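# Screw the shower hose nut fully onto the mixer tap

## Task

One of the shower hose's nuts already sits started on a thread of the mixer tap. Turn it until it is snug at hand-tight, and leave the joined hose and tap lying at rest on the table.

## Robot and tools

ROBOT. There are two arms, left_arm and right_arm, each ending in a two-finger gripper. The fingers point along the gripper's +z axis and close along its y axis. end_effector_position is the spot between the pads, roughly 1 cm short of the fingertips. Joint ranges in rad, base outward: waist -2.618 to 3.054, shoulder 0.000 to 3.142, elbow 0.000 to 3.142 (straight at 2.901), wrist pitch -1.571 to 1.571, wrist yaw -1.571 to 1.571, wrist roll -2.094 to 2.094. The drives have play and weaker outer joints, so a gripper may stop a centimetre or more from a commanded pose in free air without touching anything.

FRAMES. Scene frame: origin at table-top height midway between the nominal bases, +z up, +x out over the table, left_arm toward +y (these are not image sides). Calibrated bases in the scene frame: left_arm at (+0.027, +0.248, +0.045) m, quat_wxyz (+1.000, 0, 0, +0.013); right_arm at (-0.011, -0.255, +0.021) m, quat_wxyz (+1.000, 0, 0, +0.006); both stand upright. Each arm reports its hand position, quaternion, velocities and wrist-camera pose in its own base frame. Fixed cameras and the table use the scene frame. Motion offsets are expressed along the current Hand target's own axes. Reported poses may be off by up to a few centimetres.

execute_actions(actions, cameras). actions is a list of actions. Each action is a table of at most 15 rows, and each row lasts one control step (1/30 s). If fewer than 15 rows are given, the final row is repeated to fill the 15 steps. A row has 14 numbers, each in [-1, 1], always covering both arms: left_arm dx, dy, dz, rx, ry, rz, opening, followed by the same seven for right_arm. The six pose numbers are an offset, not a pose. Every row is measured from that arm's Hand target as it was when the action began, so rows within one action do not add up. A following action starts from the new Hand target, so sending the same offset again moves the gripper further. Scale: 1.0 equals 0.6 m for dx, dy, dz and 180 degrees for rotation; rx, ry, rz form one rotation vector. opening is absolute: +1 is fully open (0.094 m) and -1 is closed. Sending an empty list just returns the current state and images. Sending all six pose zeros re-requests the Hand target. Always re-send each gripper's intended opening, because a 0 there is a real command. Each step, the commanded orientation is clipped to within 40 degrees of the measured one.

move(target, speed, blend, opening_speed, blocking, cameras). target is either one 14-number row laid out as above or a list of up to 15 such rows. Every row is an offset from the Hand targets at the start of the move, never from the previous row. The paths are straight, end together, last between 0.5 s and 10 s, and do not avoid obstacles or the other arm. speed is in m/s, from 0.002 to 2.9, default 0.25; rotation is capped at twice that value in rad/s. Give one number, or one per target. blend is in metres and rounds corners in a list. opening_speed is the gripper rate in units of the -1..1 scale per second, minimum 0.2; use a slow value to close gently. blocking=false returns after about 0.5 s while the motion continues. The result adds a move: line with the ending (done, off_target, moving, held, fault). An arm the line does not name ended within 10 mm and 2 degrees of its target. limits=paced means the commanded pose was clipped; limits=held means a check withheld steps. Neither done nor off_target tells you whether the arm is touching something.

wait(seconds) runs the scene for 0 to 10 s while the arms hold their commands; any running move continues. stop brakes a running move to rest. zoom_image(camera, region) enlarges a region [x0, y0, x1, y1] in pixels of that camera's latest image, at most 504 by 504. finished_scene(scene=1) ends the scene for good.

CAMERAS. cam_high, cam_low, cam_left_wrist and cam_right_wrist each give 896x504 images; the cameras argument picks which are returned ([] means none, an unknown name makes the call invalid). Calibrations use OpenCV conventions; fixed cameras may be a couple of degrees and millimetres off.

RESULT LINES. Hand target is the last commanded pose after clipping, and the next offsets count from it. A gripper often rests short of it: waiting will not close the gap, but the next command, even all zeros, asks for it again. grip_measured is the finger opening on the command scale. It reads a little wide when empty and up to about 3 mm narrow when squeezing a hard part, more so on round parts. It follows the command, so it does not reveal the moment of contact. The pads press at roughly 50 to 64 N each. grip_effort_nm is the gripper motor's effort (negative means closing) and does not measure finger force. Joint torques include the arm's own weight, and numbers 1 to 3 wrap at ±28 N m. Joint velocities marked within noise mean the arm is still. Tool commands shows the current gripper commands.

AVOID. Hard hits or squeezes between the two arms, including closing one gripper on the other's fingers, can fail the task; the clearance check does not protect the grippers from each other. Anything falling off the table, or left off it, fails the task. Do not drop parts, release them while they are moving, slam, or push hard; faster moves and targets set deeper past a contact hit harder. A blocked arm keeps pushing, so end a push by commanding a target back past the gripper. Route paths around an arm's own base rather than close to it, since that can change the shoulder posture. Holding loads or pushing toward unreachable poses heats motors: MOTOR HOT appears at 75 °C, the arm folds and idles at 90 °C, and it goes limp at 100 °C. Stray pushes may occasionally nudge loose objects.

Each tool is called after "Call:" as a command line: name --argument value for each argument, lists and objects as JSON in quotes; but a table of rows of numbers goes row by row, as --pt "numbers of a row", without its own name.

## Session

Call:
execute_actions --actions '[]'

Scene clock: 0.00 s.
left_arm: end_effector_position=(+0.3996, -0.0139, +0.1092) grip_measured=+1.000 grip_effort_nm=n/a end_effector_quat_wxyz=(+0.621, -0.007, +0.783, +0.039) | right_arm: end_effector_position=(+0.4037, +0.0055, +0.1140) grip_measured=+1.000 grip_effort_nm=n/a end_effector_quat_wxyz=(+0.601, -0.007, +0.799, -0.012)
Joint positions: left_arm=[-0.119 1.61 0.337 1.041 -0.185 0.01 0.094] | right_arm=[0.028 1.536 0.383 0.872 0.037 -0.018 0.094]
Joint velocities: within noise
Joint torques (N m): no reading
Motor temperatures (°C): left_arm=[27 33 27 30 30 28 30] | right_arm=[28 35 34 35 27 25 28]
Heat: left arm: 33 °C; right arm: 35 °C.
Hand target: left_arm +0.4014, -0.0118, +0.1135; +0.624, -0.012, +0.780, +0.040 | right_arm +0.4059, +0.0065, +0.1205; +0.607, -0.009, +0.794, -0.014
Tool commands: left_gripper/opening=+1.0 right_gripper/opening=+1.0

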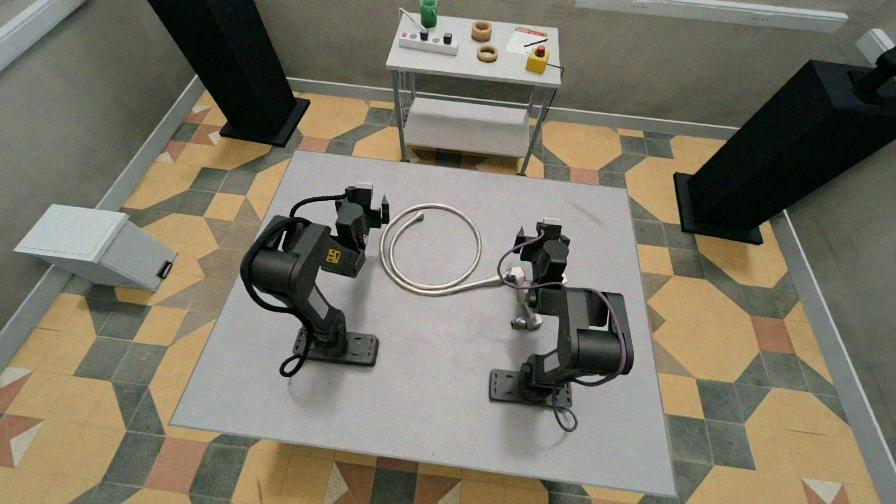

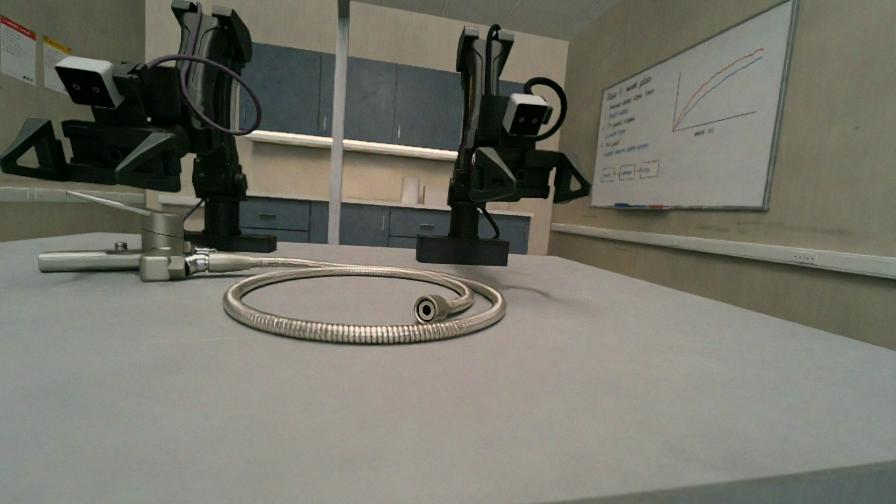

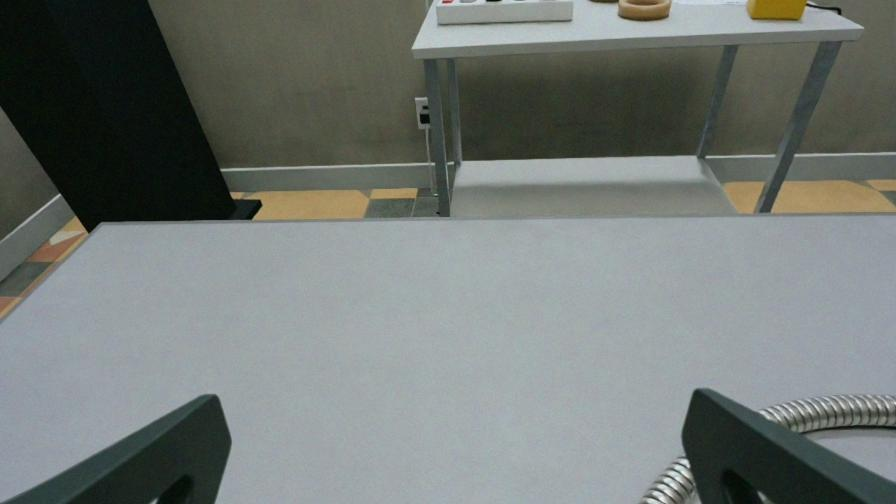

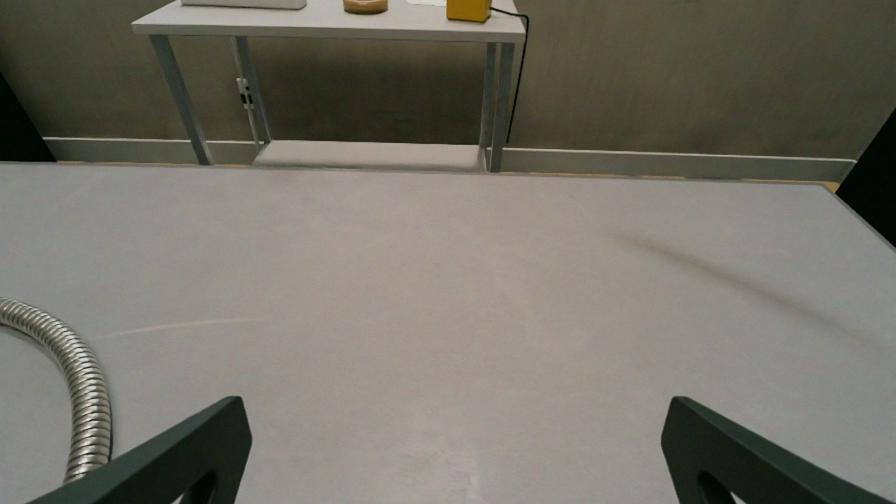

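Call:
zoom_image --camera "cam_low" --region '[20, 170, 300, 300]'

Call:
zoom_image --camera "cam_high" --region '[440, 200, 620, 350]'

Scaled by 1.800 from the camera's 896x504 image, which has a finer 1280x720 frame.

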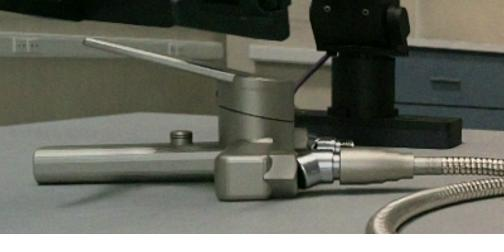

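Scaled by 2.800 from the camera's 896x504 image, which has a finer 1280x720 frame.

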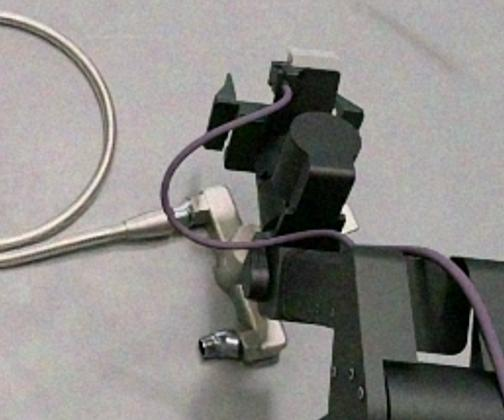

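Call:
move --target '[0,0,0,0,0,0,1,-0.075,0.04,-0.359,0,0.283,0,1]'

Scene clock: 60.53 s.
left_arm: end_effector_position=(+0.3996, -0.0139, +0.1092) grip_measured=+1.000 grip_effort_nm=0.002 end_effector_quat_wxyz=(+0.621, -0.007, +0.783, +0.039) | right_arm: end_effector_position=(+0.2118, +0.0343, +0.2124) grip_measured=+1.000 grip_effort_nm=-0.007 end_effector_quat_wxyz=(+0.205, -0.003, +0.979, -0.013)
Joint positions: left_arm=[-0.119 1.61 0.337 1.041 -0.185 0.01 0.094] | right_arm=[0.261 1.034 1.18 -1.323 0.126 0.23 0.094]
Joint velocities: within noise
Joint torques (N m): left_arm=[0.12 -4.89 6.83 2.04 -0.05 -0.02] | right_arm=[0.79 -1.4 7.35 0.81 0.15 0.09]
Motor temperatures (°C): left_arm=[27 34 28 39 29 28 30] | right_arm=[28 35 36 41 27 25 28]
Heat: left arm: 39 °C; right arm: 41 °C.
Hand target: left_arm +0.4014, -0.0118, +0.1135; +0.624, -0.012, +0.780, +0.040 | right_arm +0.2100, +0.0342, +0.2196; +0.206, -0.002, +0.978, -0.016
Off the commanded pose: left_arm 0.005 m, 1 deg | right_arm 0.007 m, 0 deg.
move: done
camera_calibration:
cam_right_wrist: T_world_to_cam=[[-0.0187213, -0.999377, 0.0299212, 0.0318121], [-0.999822, 0.0187839, 0.00181292, 0.250435], [-0.00237382, -0.0298819, -0.999551, 0.30512], [0, 0, 0, 1]] pos_world=[0.251711, 0.0362056, 0.303577]

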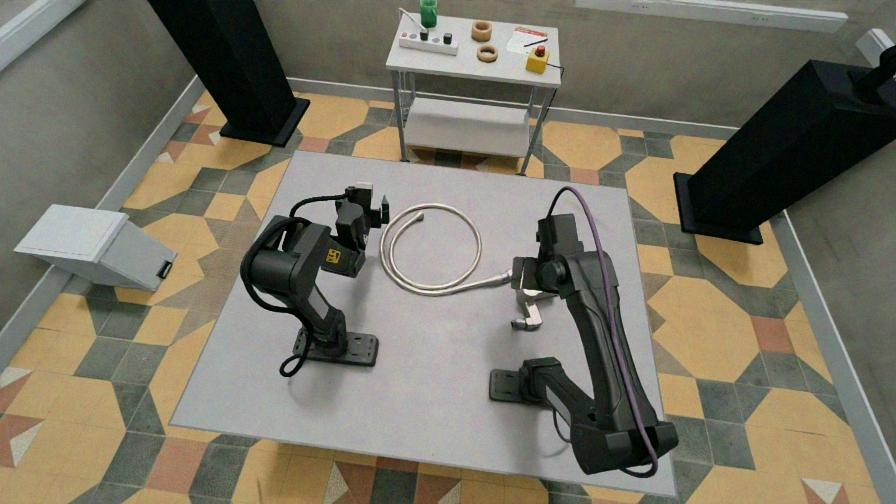

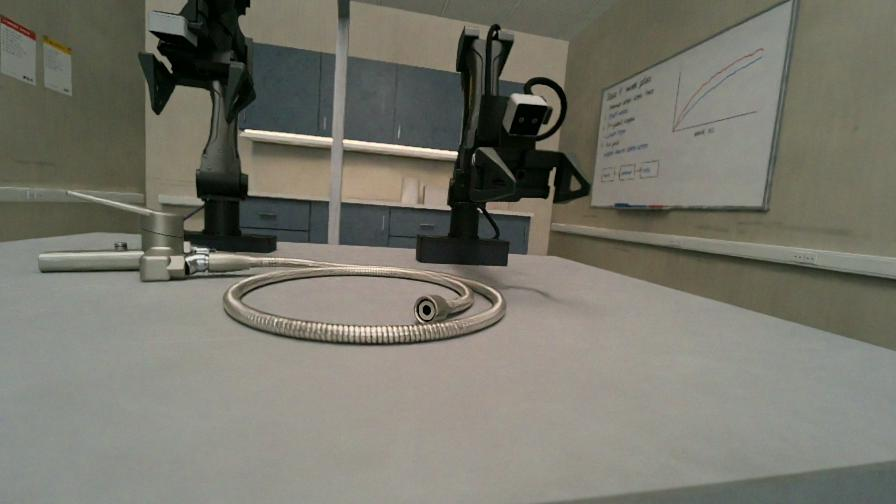

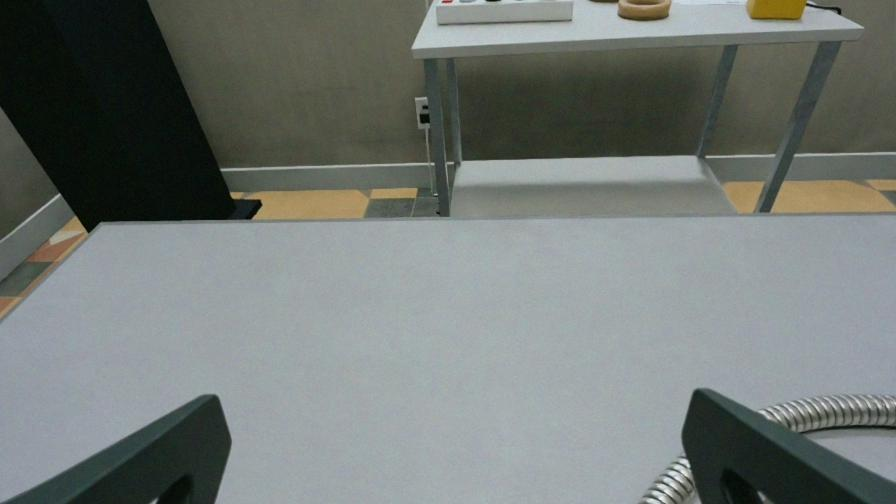

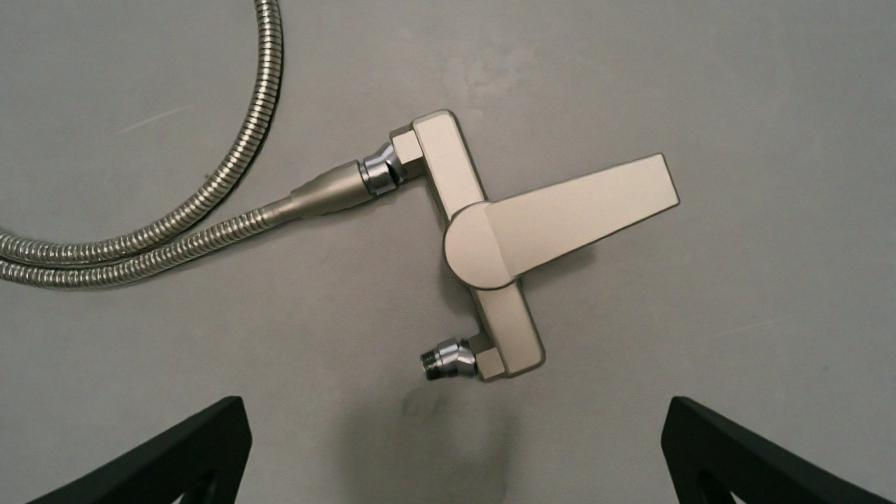

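Call:
zoom_image --camera "cam_right_wrist" --region '[320, 90, 570, 230]'

Call:
zoom_image --camera "cam_low" --region '[30, 180, 280, 300]'

Call:
zoom_image --camera "cam_right_wrist" --region '[400, 100, 700, 400]'

Scaled by 2.016 from the camera's 896x504 image, which has a finer 1280x720 frame.

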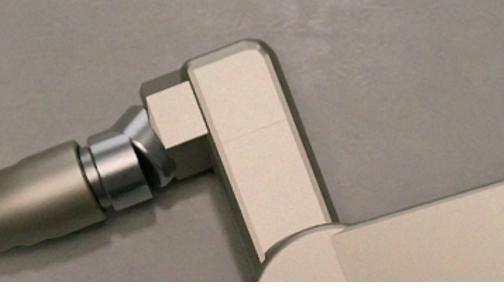

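Scaled by 2.016 from the camera's 896x504 image, which has a finer 1280x720 frame.

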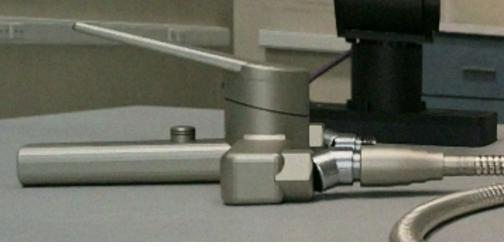

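Scaled by 1.680 from the camera's 896x504 image, which has a finer 1280x720 frame.

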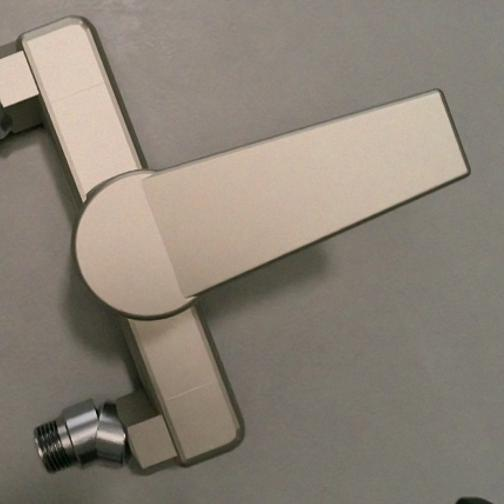

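Call:
move --target '[0,0,0,0,0,0,1,-0.09,0.1057,0.1453,-0.133,0.0792,-0.597,1]'

Scene clock: 133.80 s.
left_arm: end_effector_position=(+0.3996, -0.0139, +0.1092) grip_measured=+1.000 grip_effort_nm=0.002 end_effector_quat_wxyz=(+0.621, -0.007, +0.783, +0.039) | right_arm: end_effector_position=(+0.2935, +0.0916, +0.1570) grip_measured=+1.000 grip_effort_nm=-0.007 end_effector_quat_wxyz=(-0.004, +0.810, -0.586, +0.004)
Joint positions: left_arm=[-0.119 1.61 0.337 1.041 -0.185 0.01 0.094] | right_arm=[0.301 1.7 1.559 -1.419 0.002 -1.589 0.094]
Joint velocities: within noise
Joint torques (N m): left_arm=[0.08 -4.79 6.91 2.03 -0.03 0.01] | right_arm=[0.69 -6.12 7.34 0.08 0.03 -0.07]
Motor temperatures (°C): left_arm=[26 33 28 42 29 28 30] | right_arm=[28 34 38 37 27 25 28]
Heat: left arm: 42 °C; right arm: 38 °C.
Hand target: left_arm +0.4014, -0.0118, +0.1135; +0.624, -0.012, +0.780, +0.040 | right_arm +0.2947, +0.0955, +0.1597; +0.000, +0.817, -0.577, +0.000
Off the commanded pose: left_arm 0.005 m, 1 deg | right_arm 0.005 m, 1 deg.
move: done
camera_calibration:
cam_right_wrist: T_world_to_cam=[[0.954038, 0.29889, 0.0218304, -0.310844], [0.264978, -0.875335, 0.404443, -0.021368], [0.139993, -0.38007, -0.914303, 0.228613], [0, 0, 0, 1]] pos_world=[0.270215, 0.161093, 0.224449]

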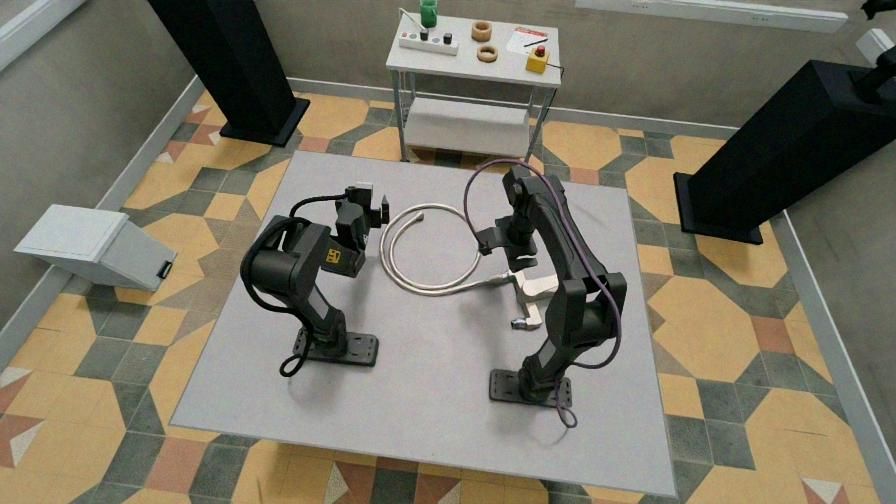

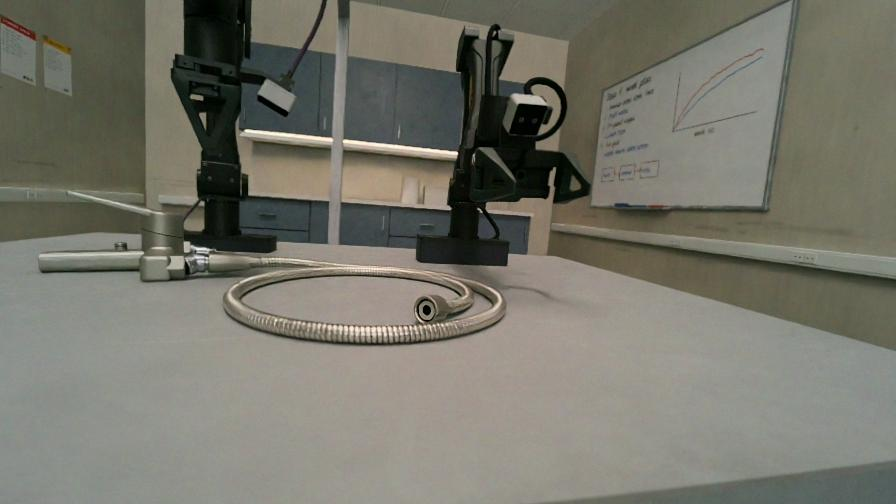

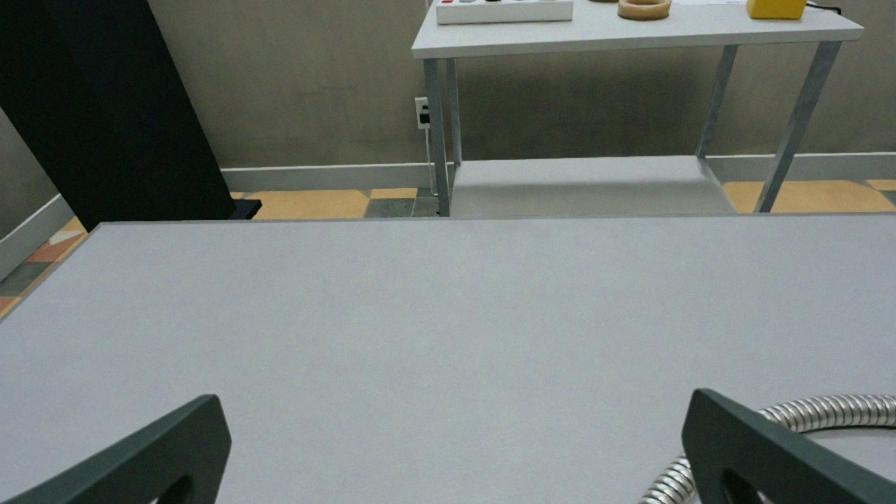

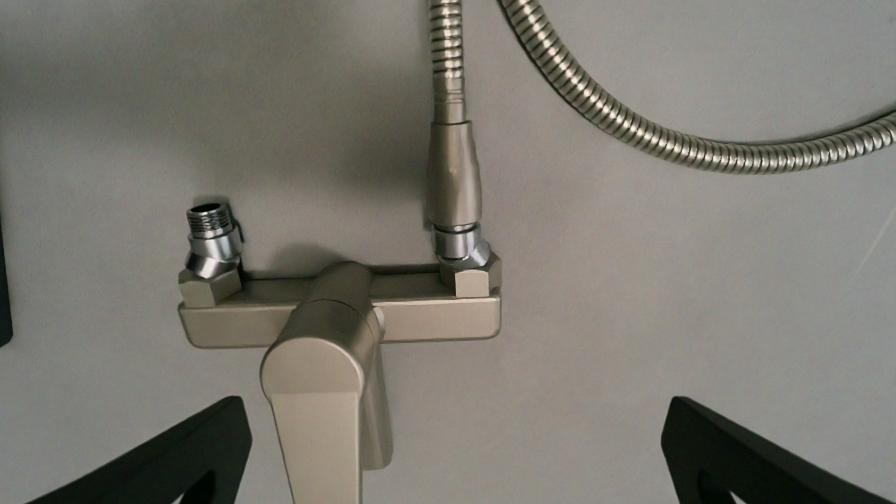

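Call:
zoom_image --camera "cam_right_wrist" --region '[380, 90, 540, 310]'

Scaled by 2.291 from the camera's 896x504 image, which has a finer 1280x720 frame.

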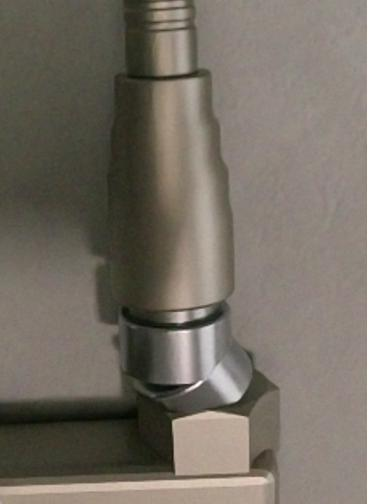

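Call:
move --pt "0 0 0 0 0 0 1 -0.011 -0.0088 0.1 0 0 0 0.1" --pt "0 0 0 0 0 0 1 -0.011 -0.0088 0.2512 0 0 0 0.1" --speed '[0.25,0.08]'

Scene clock: 156.23 s.
left_arm: end_effector_position=(+0.3996, -0.0139, +0.1092) grip_measured=+1.000 grip_effort_nm=0.002 end_effector_quat_wxyz=(+0.621, -0.007, +0.783, +0.039) | right_arm: end_effector_position=(+0.2986, +0.1026, +0.0170) grip_measured=+0.103 grip_effort_nm=-0.149 end_effector_quat_wxyz=(-0.004, +0.816, -0.578, +0.005)
Joint positions: left_arm=[-0.119 1.61 0.337 1.041 -0.185 0.01 0.094] | right_arm=[0.33 1.821 1.134 -0.872 0.004 -1.58 0.052]
Joint velocities: within noise
Joint torques (N m): left_arm=[0.16 -4.7 6.95 2.05 -0.03 -0.01] | right_arm=[0.62 -6.83 3.97 0.49 0.01 0.06]
Motor temperatures (°C): left_arm=[26 33 28 43 29 28 30] | right_arm=[28 34 36 35 27 25 28]
Heat: left arm: 43 °C; right arm: 36 °C.
Hand target: left_arm +0.4014, -0.0118, +0.1135; +0.624, -0.012, +0.780, +0.040 | right_arm +0.2976, +0.1036, +0.0090; +0.000, +0.817, -0.577, +0.000
Off the commanded pose: left_arm 0.005 m, 1 deg | right_arm 0.008 m, 1 deg.
move: done
camera_calibration:
cam_right_wrist: T_world_to_cam=[[0.947845, 0.317867, 0.0234498, -0.316043], [0.281571, -0.869545, 0.40572, 0.0379253], [0.149356, -0.377957, -0.913697, 0.101048], [0, 0, 0, 1]] pos_world=[0.273789, 0.171629, 0.0843517]

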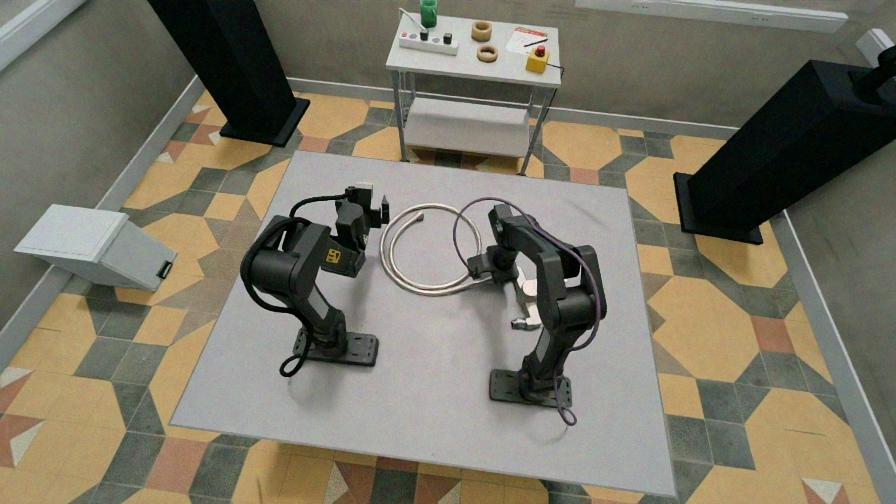

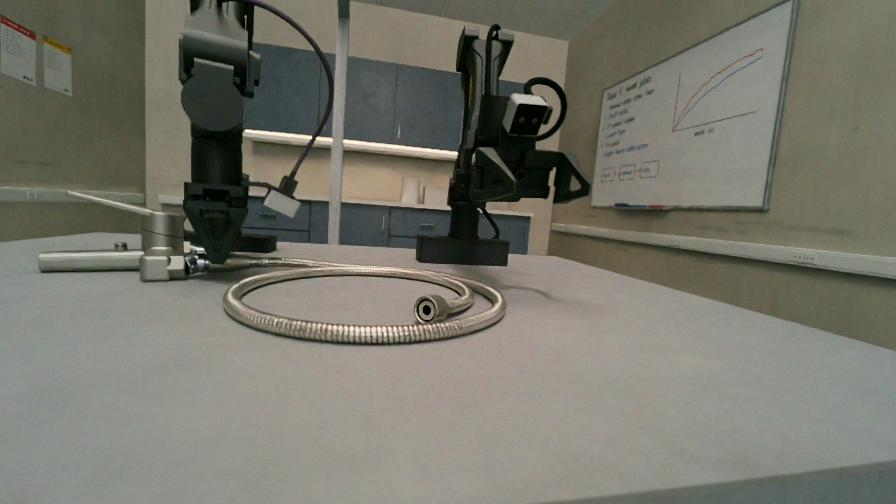

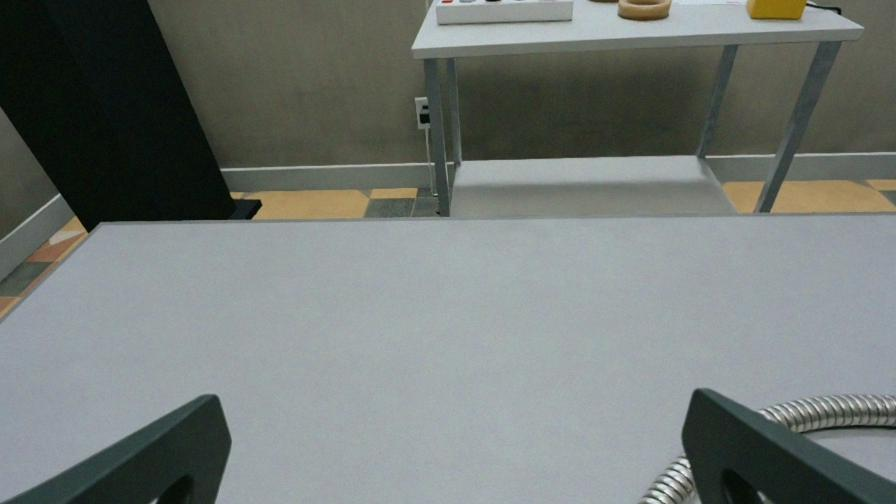

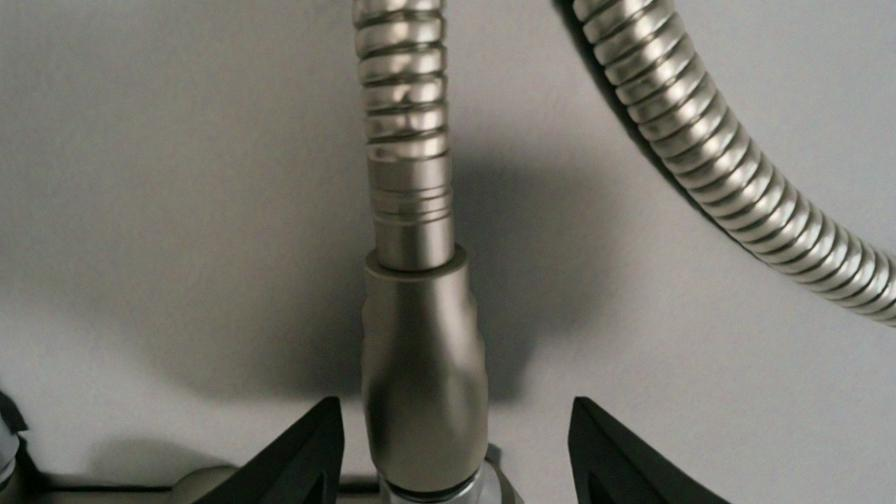

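Call:
move --target '[0,0,0,0,0,0,1,0,0.01,0.013,0,0,0,0.1]' --speed 0.08

Scene clock: 167.20 s.
left_arm: end_effector_position=(+0.3996, -0.0139, +0.1092) grip_measured=+1.000 grip_effort_nm=0.002 end_effector_quat_wxyz=(+0.621, -0.007, +0.783, +0.039) | right_arm: end_effector_position=(+0.2931, +0.1007, +0.0077) grip_measured=+0.103 grip_effort_nm=-0.154 end_effector_quat_wxyz=(-0.002, +0.816, -0.578, +0.004)
Joint positions: left_arm=[-0.119 1.61 0.337 1.041 -0.185 0.01 0.094] | right_arm=[0.33 1.821 1.093 -0.835 0.004 -1.58 0.052]
Joint velocities: within noise
Joint torques (N m): left_arm=[0.09 -4.83 6.84 2.04 -0.05 -0.01] | right_arm=[0.62 -7.16 3.62 0.49 0.02 0.07]
Motor temperatures (°C): left_arm=[26 33 28 43 29 28 30] | right_arm=[28 34 36 35 26 25 28]
Heat: left arm: 43 °C; right arm: 36 °C.
Hand target: left_arm +0.4014, -0.0118, +0.1135; +0.624, -0.012, +0.780, +0.040 | right_arm +0.2919, +0.1016, +0.0012; +0.000, +0.817, -0.577, +0.000
Off the commanded pose: left_arm 0.005 m, 1 deg | right_arm 0.007 m, 0 deg.
move: done
camera_calibration:
cam_right_wrist: T_world_to_cam=[[0.947942, 0.317888, 0.0188083, -0.310019], [0.283337, -0.868922, 0.405826, 0.0410133], [0.14535, -0.379371, -0.913757, 0.0939594], [0, 0, 0, 1]] pos_world=[0.268603, 0.169834, 0.0750427]

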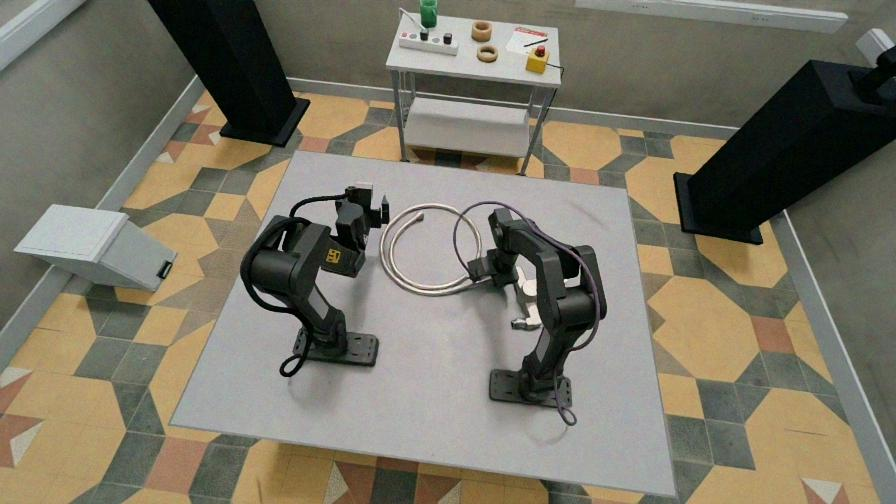

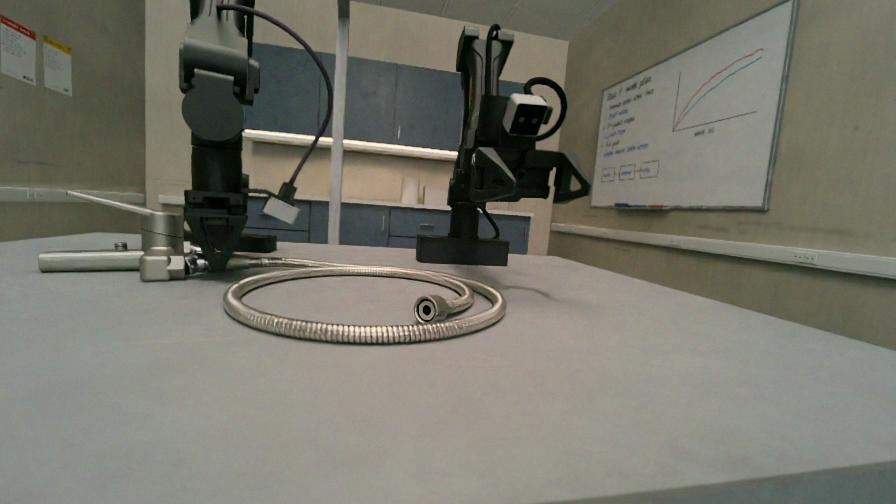

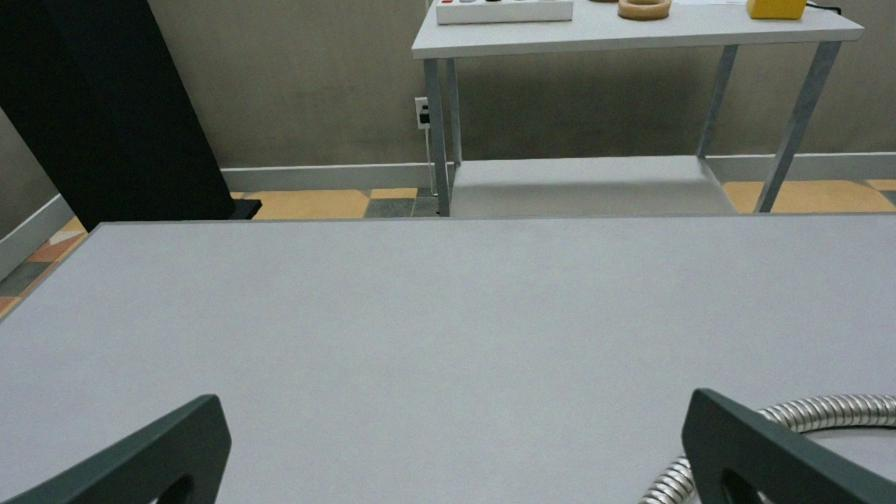

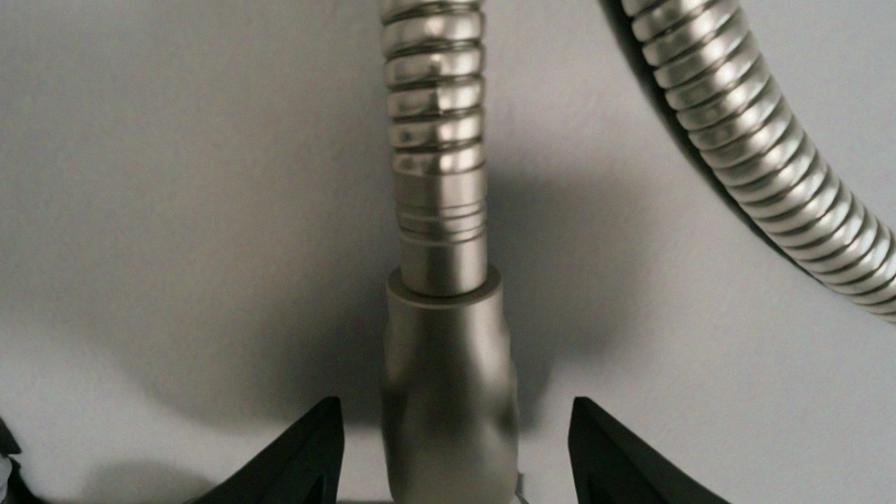

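Call:
move --target '[0,0,0,0,0,0,1,0,0,0,0,0,0,-0.75]' --opening_speed 1.0 --cameras '["cam_right_wrist","cam_low"]'

Scene clock: 172.07 s.
left_arm: end_effector_position=(+0.3996, -0.0139, +0.1092) grip_measured=+1.000 grip_effort_nm=0.002 end_effector_quat_wxyz=(+0.621, -0.007, +0.783, +0.039) | right_arm: end_effector_position=(+0.2927, +0.1005, +0.0077) grip_measured=-0.405 grip_effort_nm=-1.038 end_effector_quat_wxyz=(-0.001, +0.818, -0.575, +0.003)
Joint positions: left_arm=[-0.119 1.61 0.337 1.041 -0.185 0.01 0.094] | right_arm=[0.33 1.821 1.093 -0.837 0.004 -1.588 0.028]
Joint velocities: within noise
Joint torques (N m): left_arm=[0.03 -4.79 6.86 1.99 -0.03 -0.03] | right_arm=[0.61 -7.17 3.74 0.49 0.03 0.06]
Motor temperatures (°C): left_arm=[26 33 28 43 29 28 30] | right_arm=[28 35 36 35 26 25 28]
Heat: left arm: 43 °C; right arm: 36 °C.
Hand target: left_arm +0.4014, -0.0118, +0.1135; +0.624, -0.012, +0.780, +0.040 | right_arm +0.2919, +0.1016, +0.0012; +0.000, +0.817, -0.577, +0.000
Off the commanded pose: left_arm 0.005 m, 1 deg | right_arm 0.007 m, 1 deg.
move: done
camera_calibration:
cam_right_wrist: T_world_to_cam=[[0.945495, 0.325176, 0.0173204, -0.309636], [0.290574, -0.866503, 0.405881, 0.0386419], [0.146991, -0.378726, -0.913762, 0.0934169], [0, 0, 0, 1]] pos_world=[0.267799, 0.169549, 0.0750398]
Images, in order (width x height): cam_low 896x504, cam_right_wrist 896x504.

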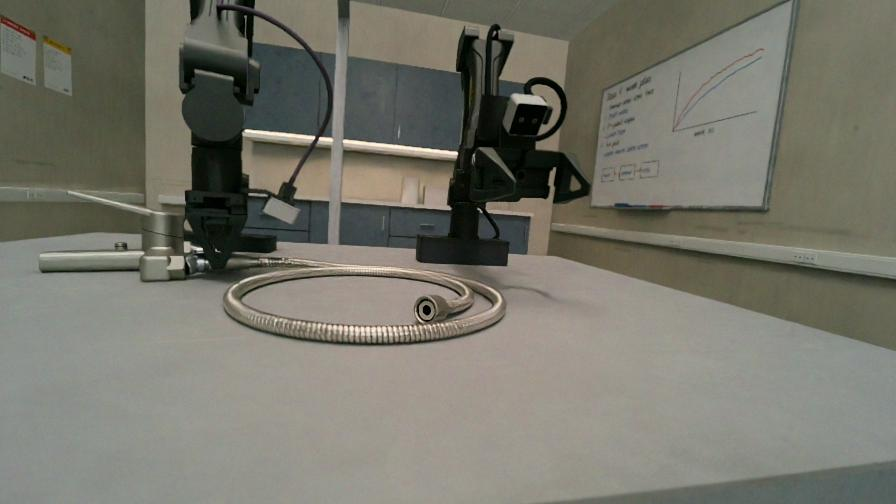

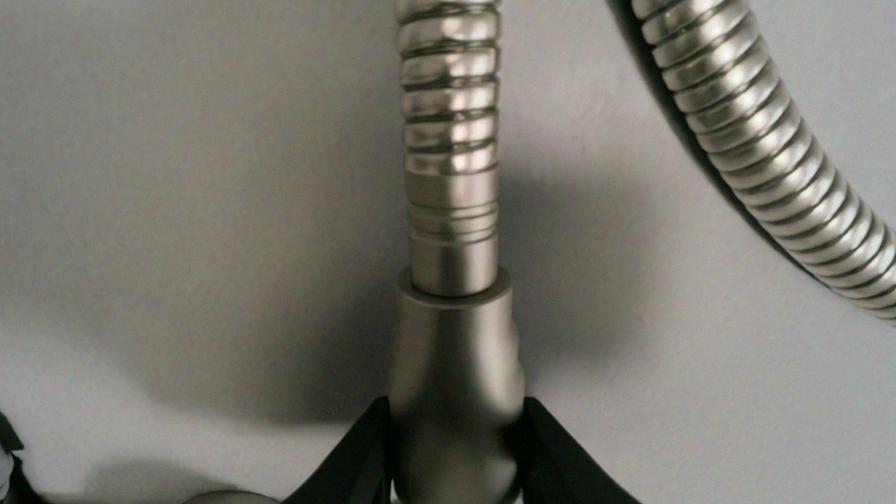

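Call:
move --target '[0,0,0,0,0,0,1,0,0,0,0.222,0,0,-0.75]' --cameras '["cam_right_wrist","cam_low"]' --speed 0.3

Scene clock: 178.57 s.
left_arm: end_effector_position=(+0.3996, -0.0139, +0.1092) grip_measured=+1.000 grip_effort_nm=0.002 end_effector_quat_wxyz=(+0.621, -0.007, +0.783, +0.039) | right_arm: end_effector_position=(+0.2939, +0.1020, +0.0056) grip_measured=-0.405 grip_effort_nm=-1.038 end_effector_quat_wxyz=(-0.276, +0.770, -0.539, +0.202)
Joint positions: left_arm=[-0.119 1.61 0.337 1.041 -0.185 0.01 0.094] | right_arm=[0.333 1.412 0.358 0.181 0.004 -1.588 0.028]
Joint velocities: within noise
Joint torques (N m): left_arm=[0.17 -4.82 6.83 2.01 -0.05 0] | right_arm=[-0.13 -3.38 3.25 1.91 -0.07 0.06]
Motor temperatures (°C): left_arm=[26 33 28 43 29 28 30] | right_arm=[28 35 35 35 26 25 28]
Heat: left arm: 43 °C; right arm: 35 °C.
Hand target: left_arm +0.4014, -0.0118, +0.1135; +0.624, -0.012, +0.780, +0.040 | right_arm +0.2919, +0.1016, +0.0012; -0.279, +0.767, -0.542, +0.197
Off the commanded pose: left_arm 0.005 m, 1 deg | right_arm 0.005 m, 1 deg.
move: done
camera_calibration:
cam_right_wrist: T_world_to_cam=[[0.716788, 0.249366, 0.651177, -0.239806], [0.0497705, -0.949781, 0.308931, 0.120196], [0.695513, -0.189028, -0.693203, -0.089965], [0, 0, 0, 1]] pos_world=[0.22848, 0.156953, 0.05666]
Images, in order (width x height): cam_low 896x504, cam_right_wrist 896x504.

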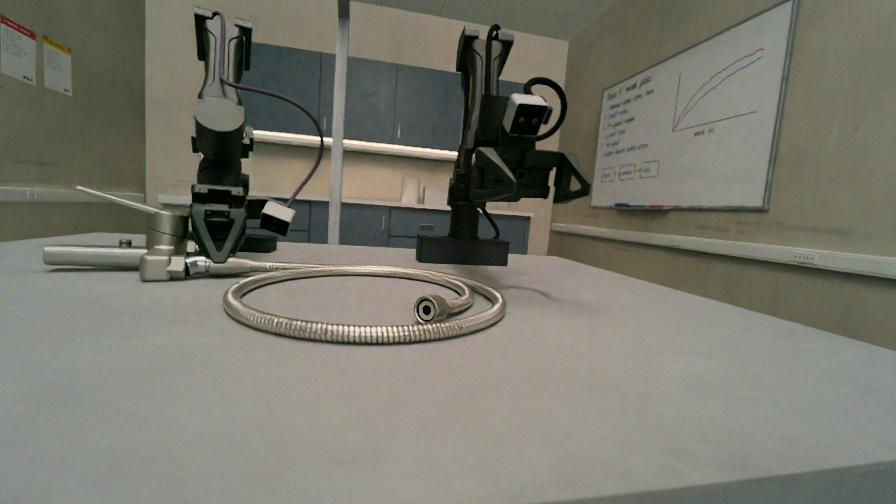

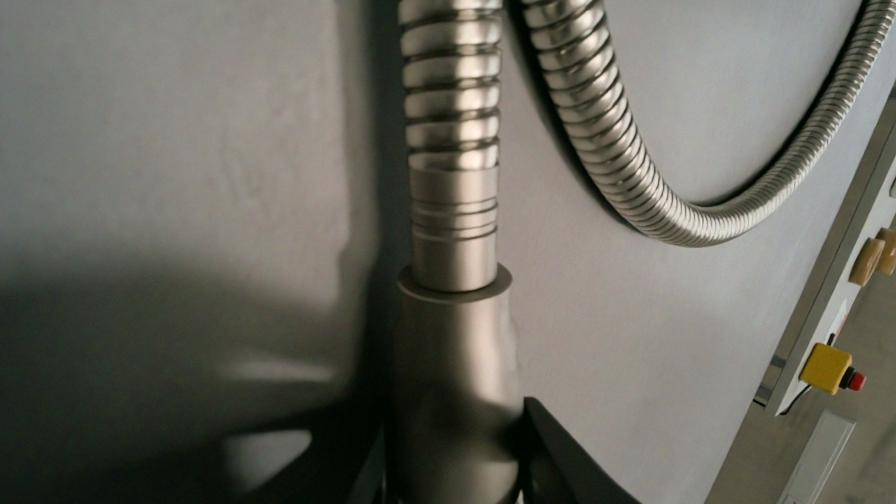

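Call:
zoom_image --camera "cam_low" --region '[30, 180, 280, 300]'

Scaled by 2.016 from the camera's 896x504 image, which has a finer 1280x720 frame.

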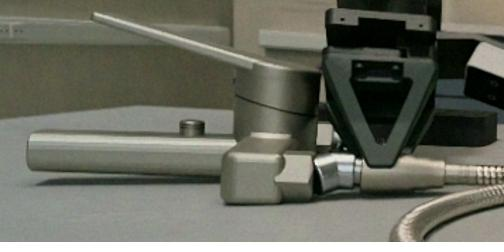

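Call:
move --pt "0 0 0 0 0 0 1 0 0 0 0 0 0 -0.05" --pt "0 0 0 0 0 0 1 0 0 -0.0667 0 0 0 -0.05" --pt "0 0 0 0 0 0 1 0 -0.0563 -0.0152 -0.4167 0 0 -0.05" --cameras '["cam_right_wrist","cam_low"]' --speed 0.3

Call:
zoom_image --camera "cam_low" --region '[30, 150, 280, 300]'

Scene clock: 207.00 s.
left_arm: end_effector_position=(+0.3996, -0.0139, +0.1092) grip_measured=+1.000 grip_effort_nm=0.007 end_effector_quat_wxyz=(+0.621, -0.007, +0.783, +0.039) | right_arm: end_effector_position=(+0.3119, +0.1079, +0.0319) grip_measured=-0.053 grip_effort_nm=0.139 end_effector_quat_wxyz=(+0.183, +0.795, -0.564, -0.128)
Joint positions: left_arm=[-0.119 1.61 0.337 1.041 -0.185 0.01 0.094] | right_arm=[0.333 2.291 1.803 -1.534 0.005 -1.574 0.045]
Joint velocities: within noise
Joint torques (N m): left_arm=[0.16 -4.82 6.9 2.02 -0.04 -0.01] | right_arm=[0.57 -9.46 6.2 -0.95 0.03 0.02]
Motor temperatures (°C): left_arm=[26 33 27 44 29 28 29] | right_arm=[28 34 35 39 26 24 29]
Heat: left arm: 44 °C; right arm: 39 °C.
Hand target: left_arm +0.4014, -0.0118, +0.1135; +0.624, -0.012, +0.780, +0.040 | right_arm +0.3108, +0.1082, +0.0299; +0.246, +0.779, -0.550, -0.174
Off the commanded pose: left_arm 0.005 m, 1 deg | right_arm 0.002 m, 9 deg.
joint sent to its limit (right arm) — joint 4 (wrist pitch), lower limit. The joint targets are off in position and orientation.
move: off_target (right_arm)
camera_calibration:
cam_right_wrist: T_world_to_cam=[[0.859174, 0.28391, -0.425694, -0.28502], [0.45261, -0.809736, 0.373459, -0.0260357], [-0.238671, -0.51354, -0.824204, 0.247466], [0, 0, 0, 1]] pos_world=[0.315729, 0.186922, 0.0923549]
Images, in order (width x height): cam_low 896x504, cam_right_wrist 896x504.

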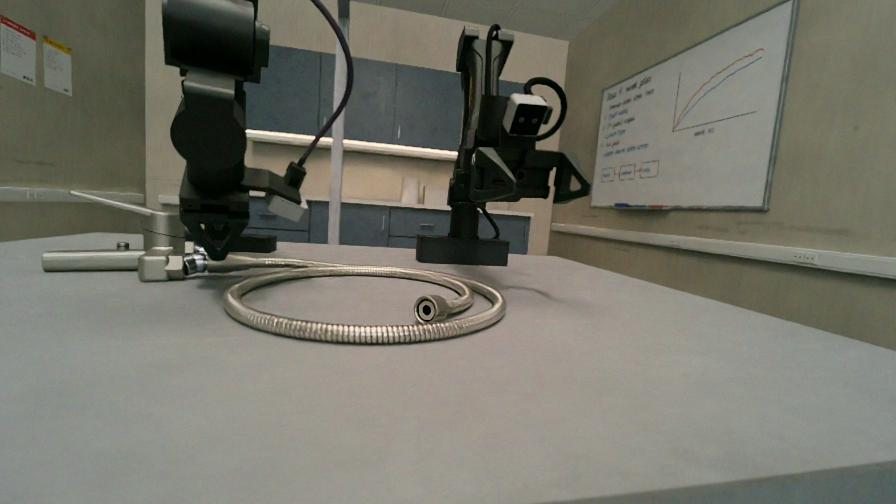

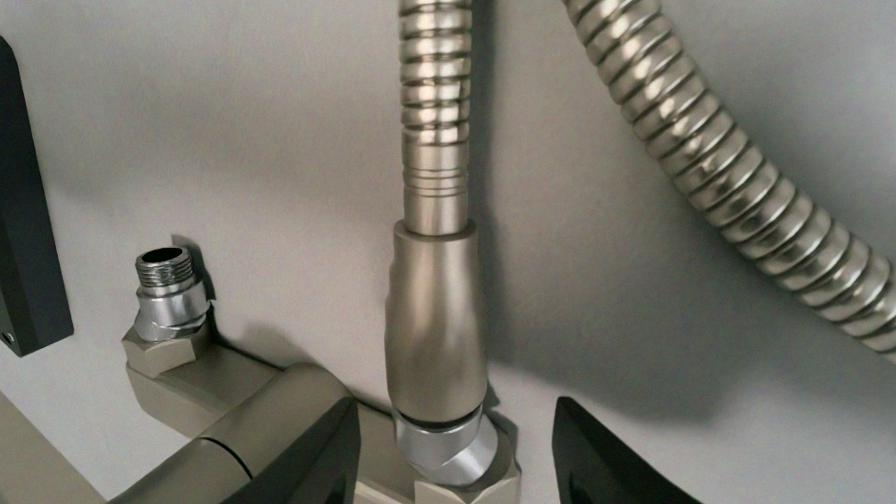

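Scaled by 2.016 from the camera's 896x504 image, which has a finer 1280x720 frame.

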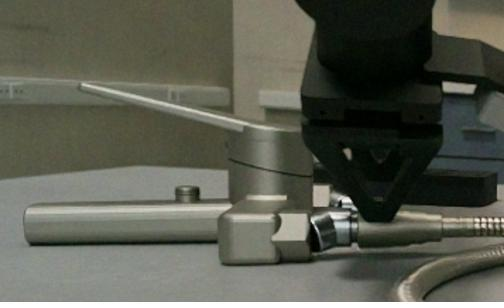

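Call:
zoom_image --camera "cam_right_wrist" --region '[360, 320, 540, 500]'

Scaled by 2.800 from the camera's 896x504 image, which has a finer 1280x720 frame.

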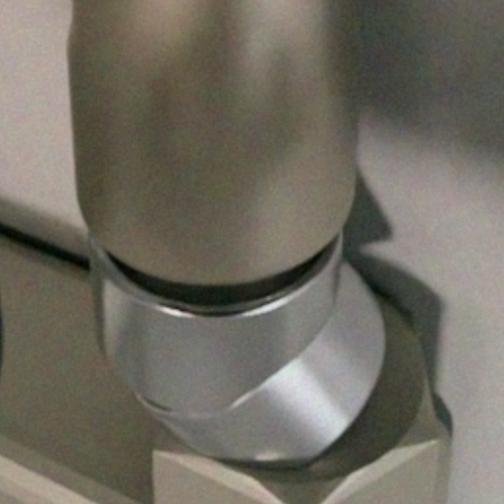

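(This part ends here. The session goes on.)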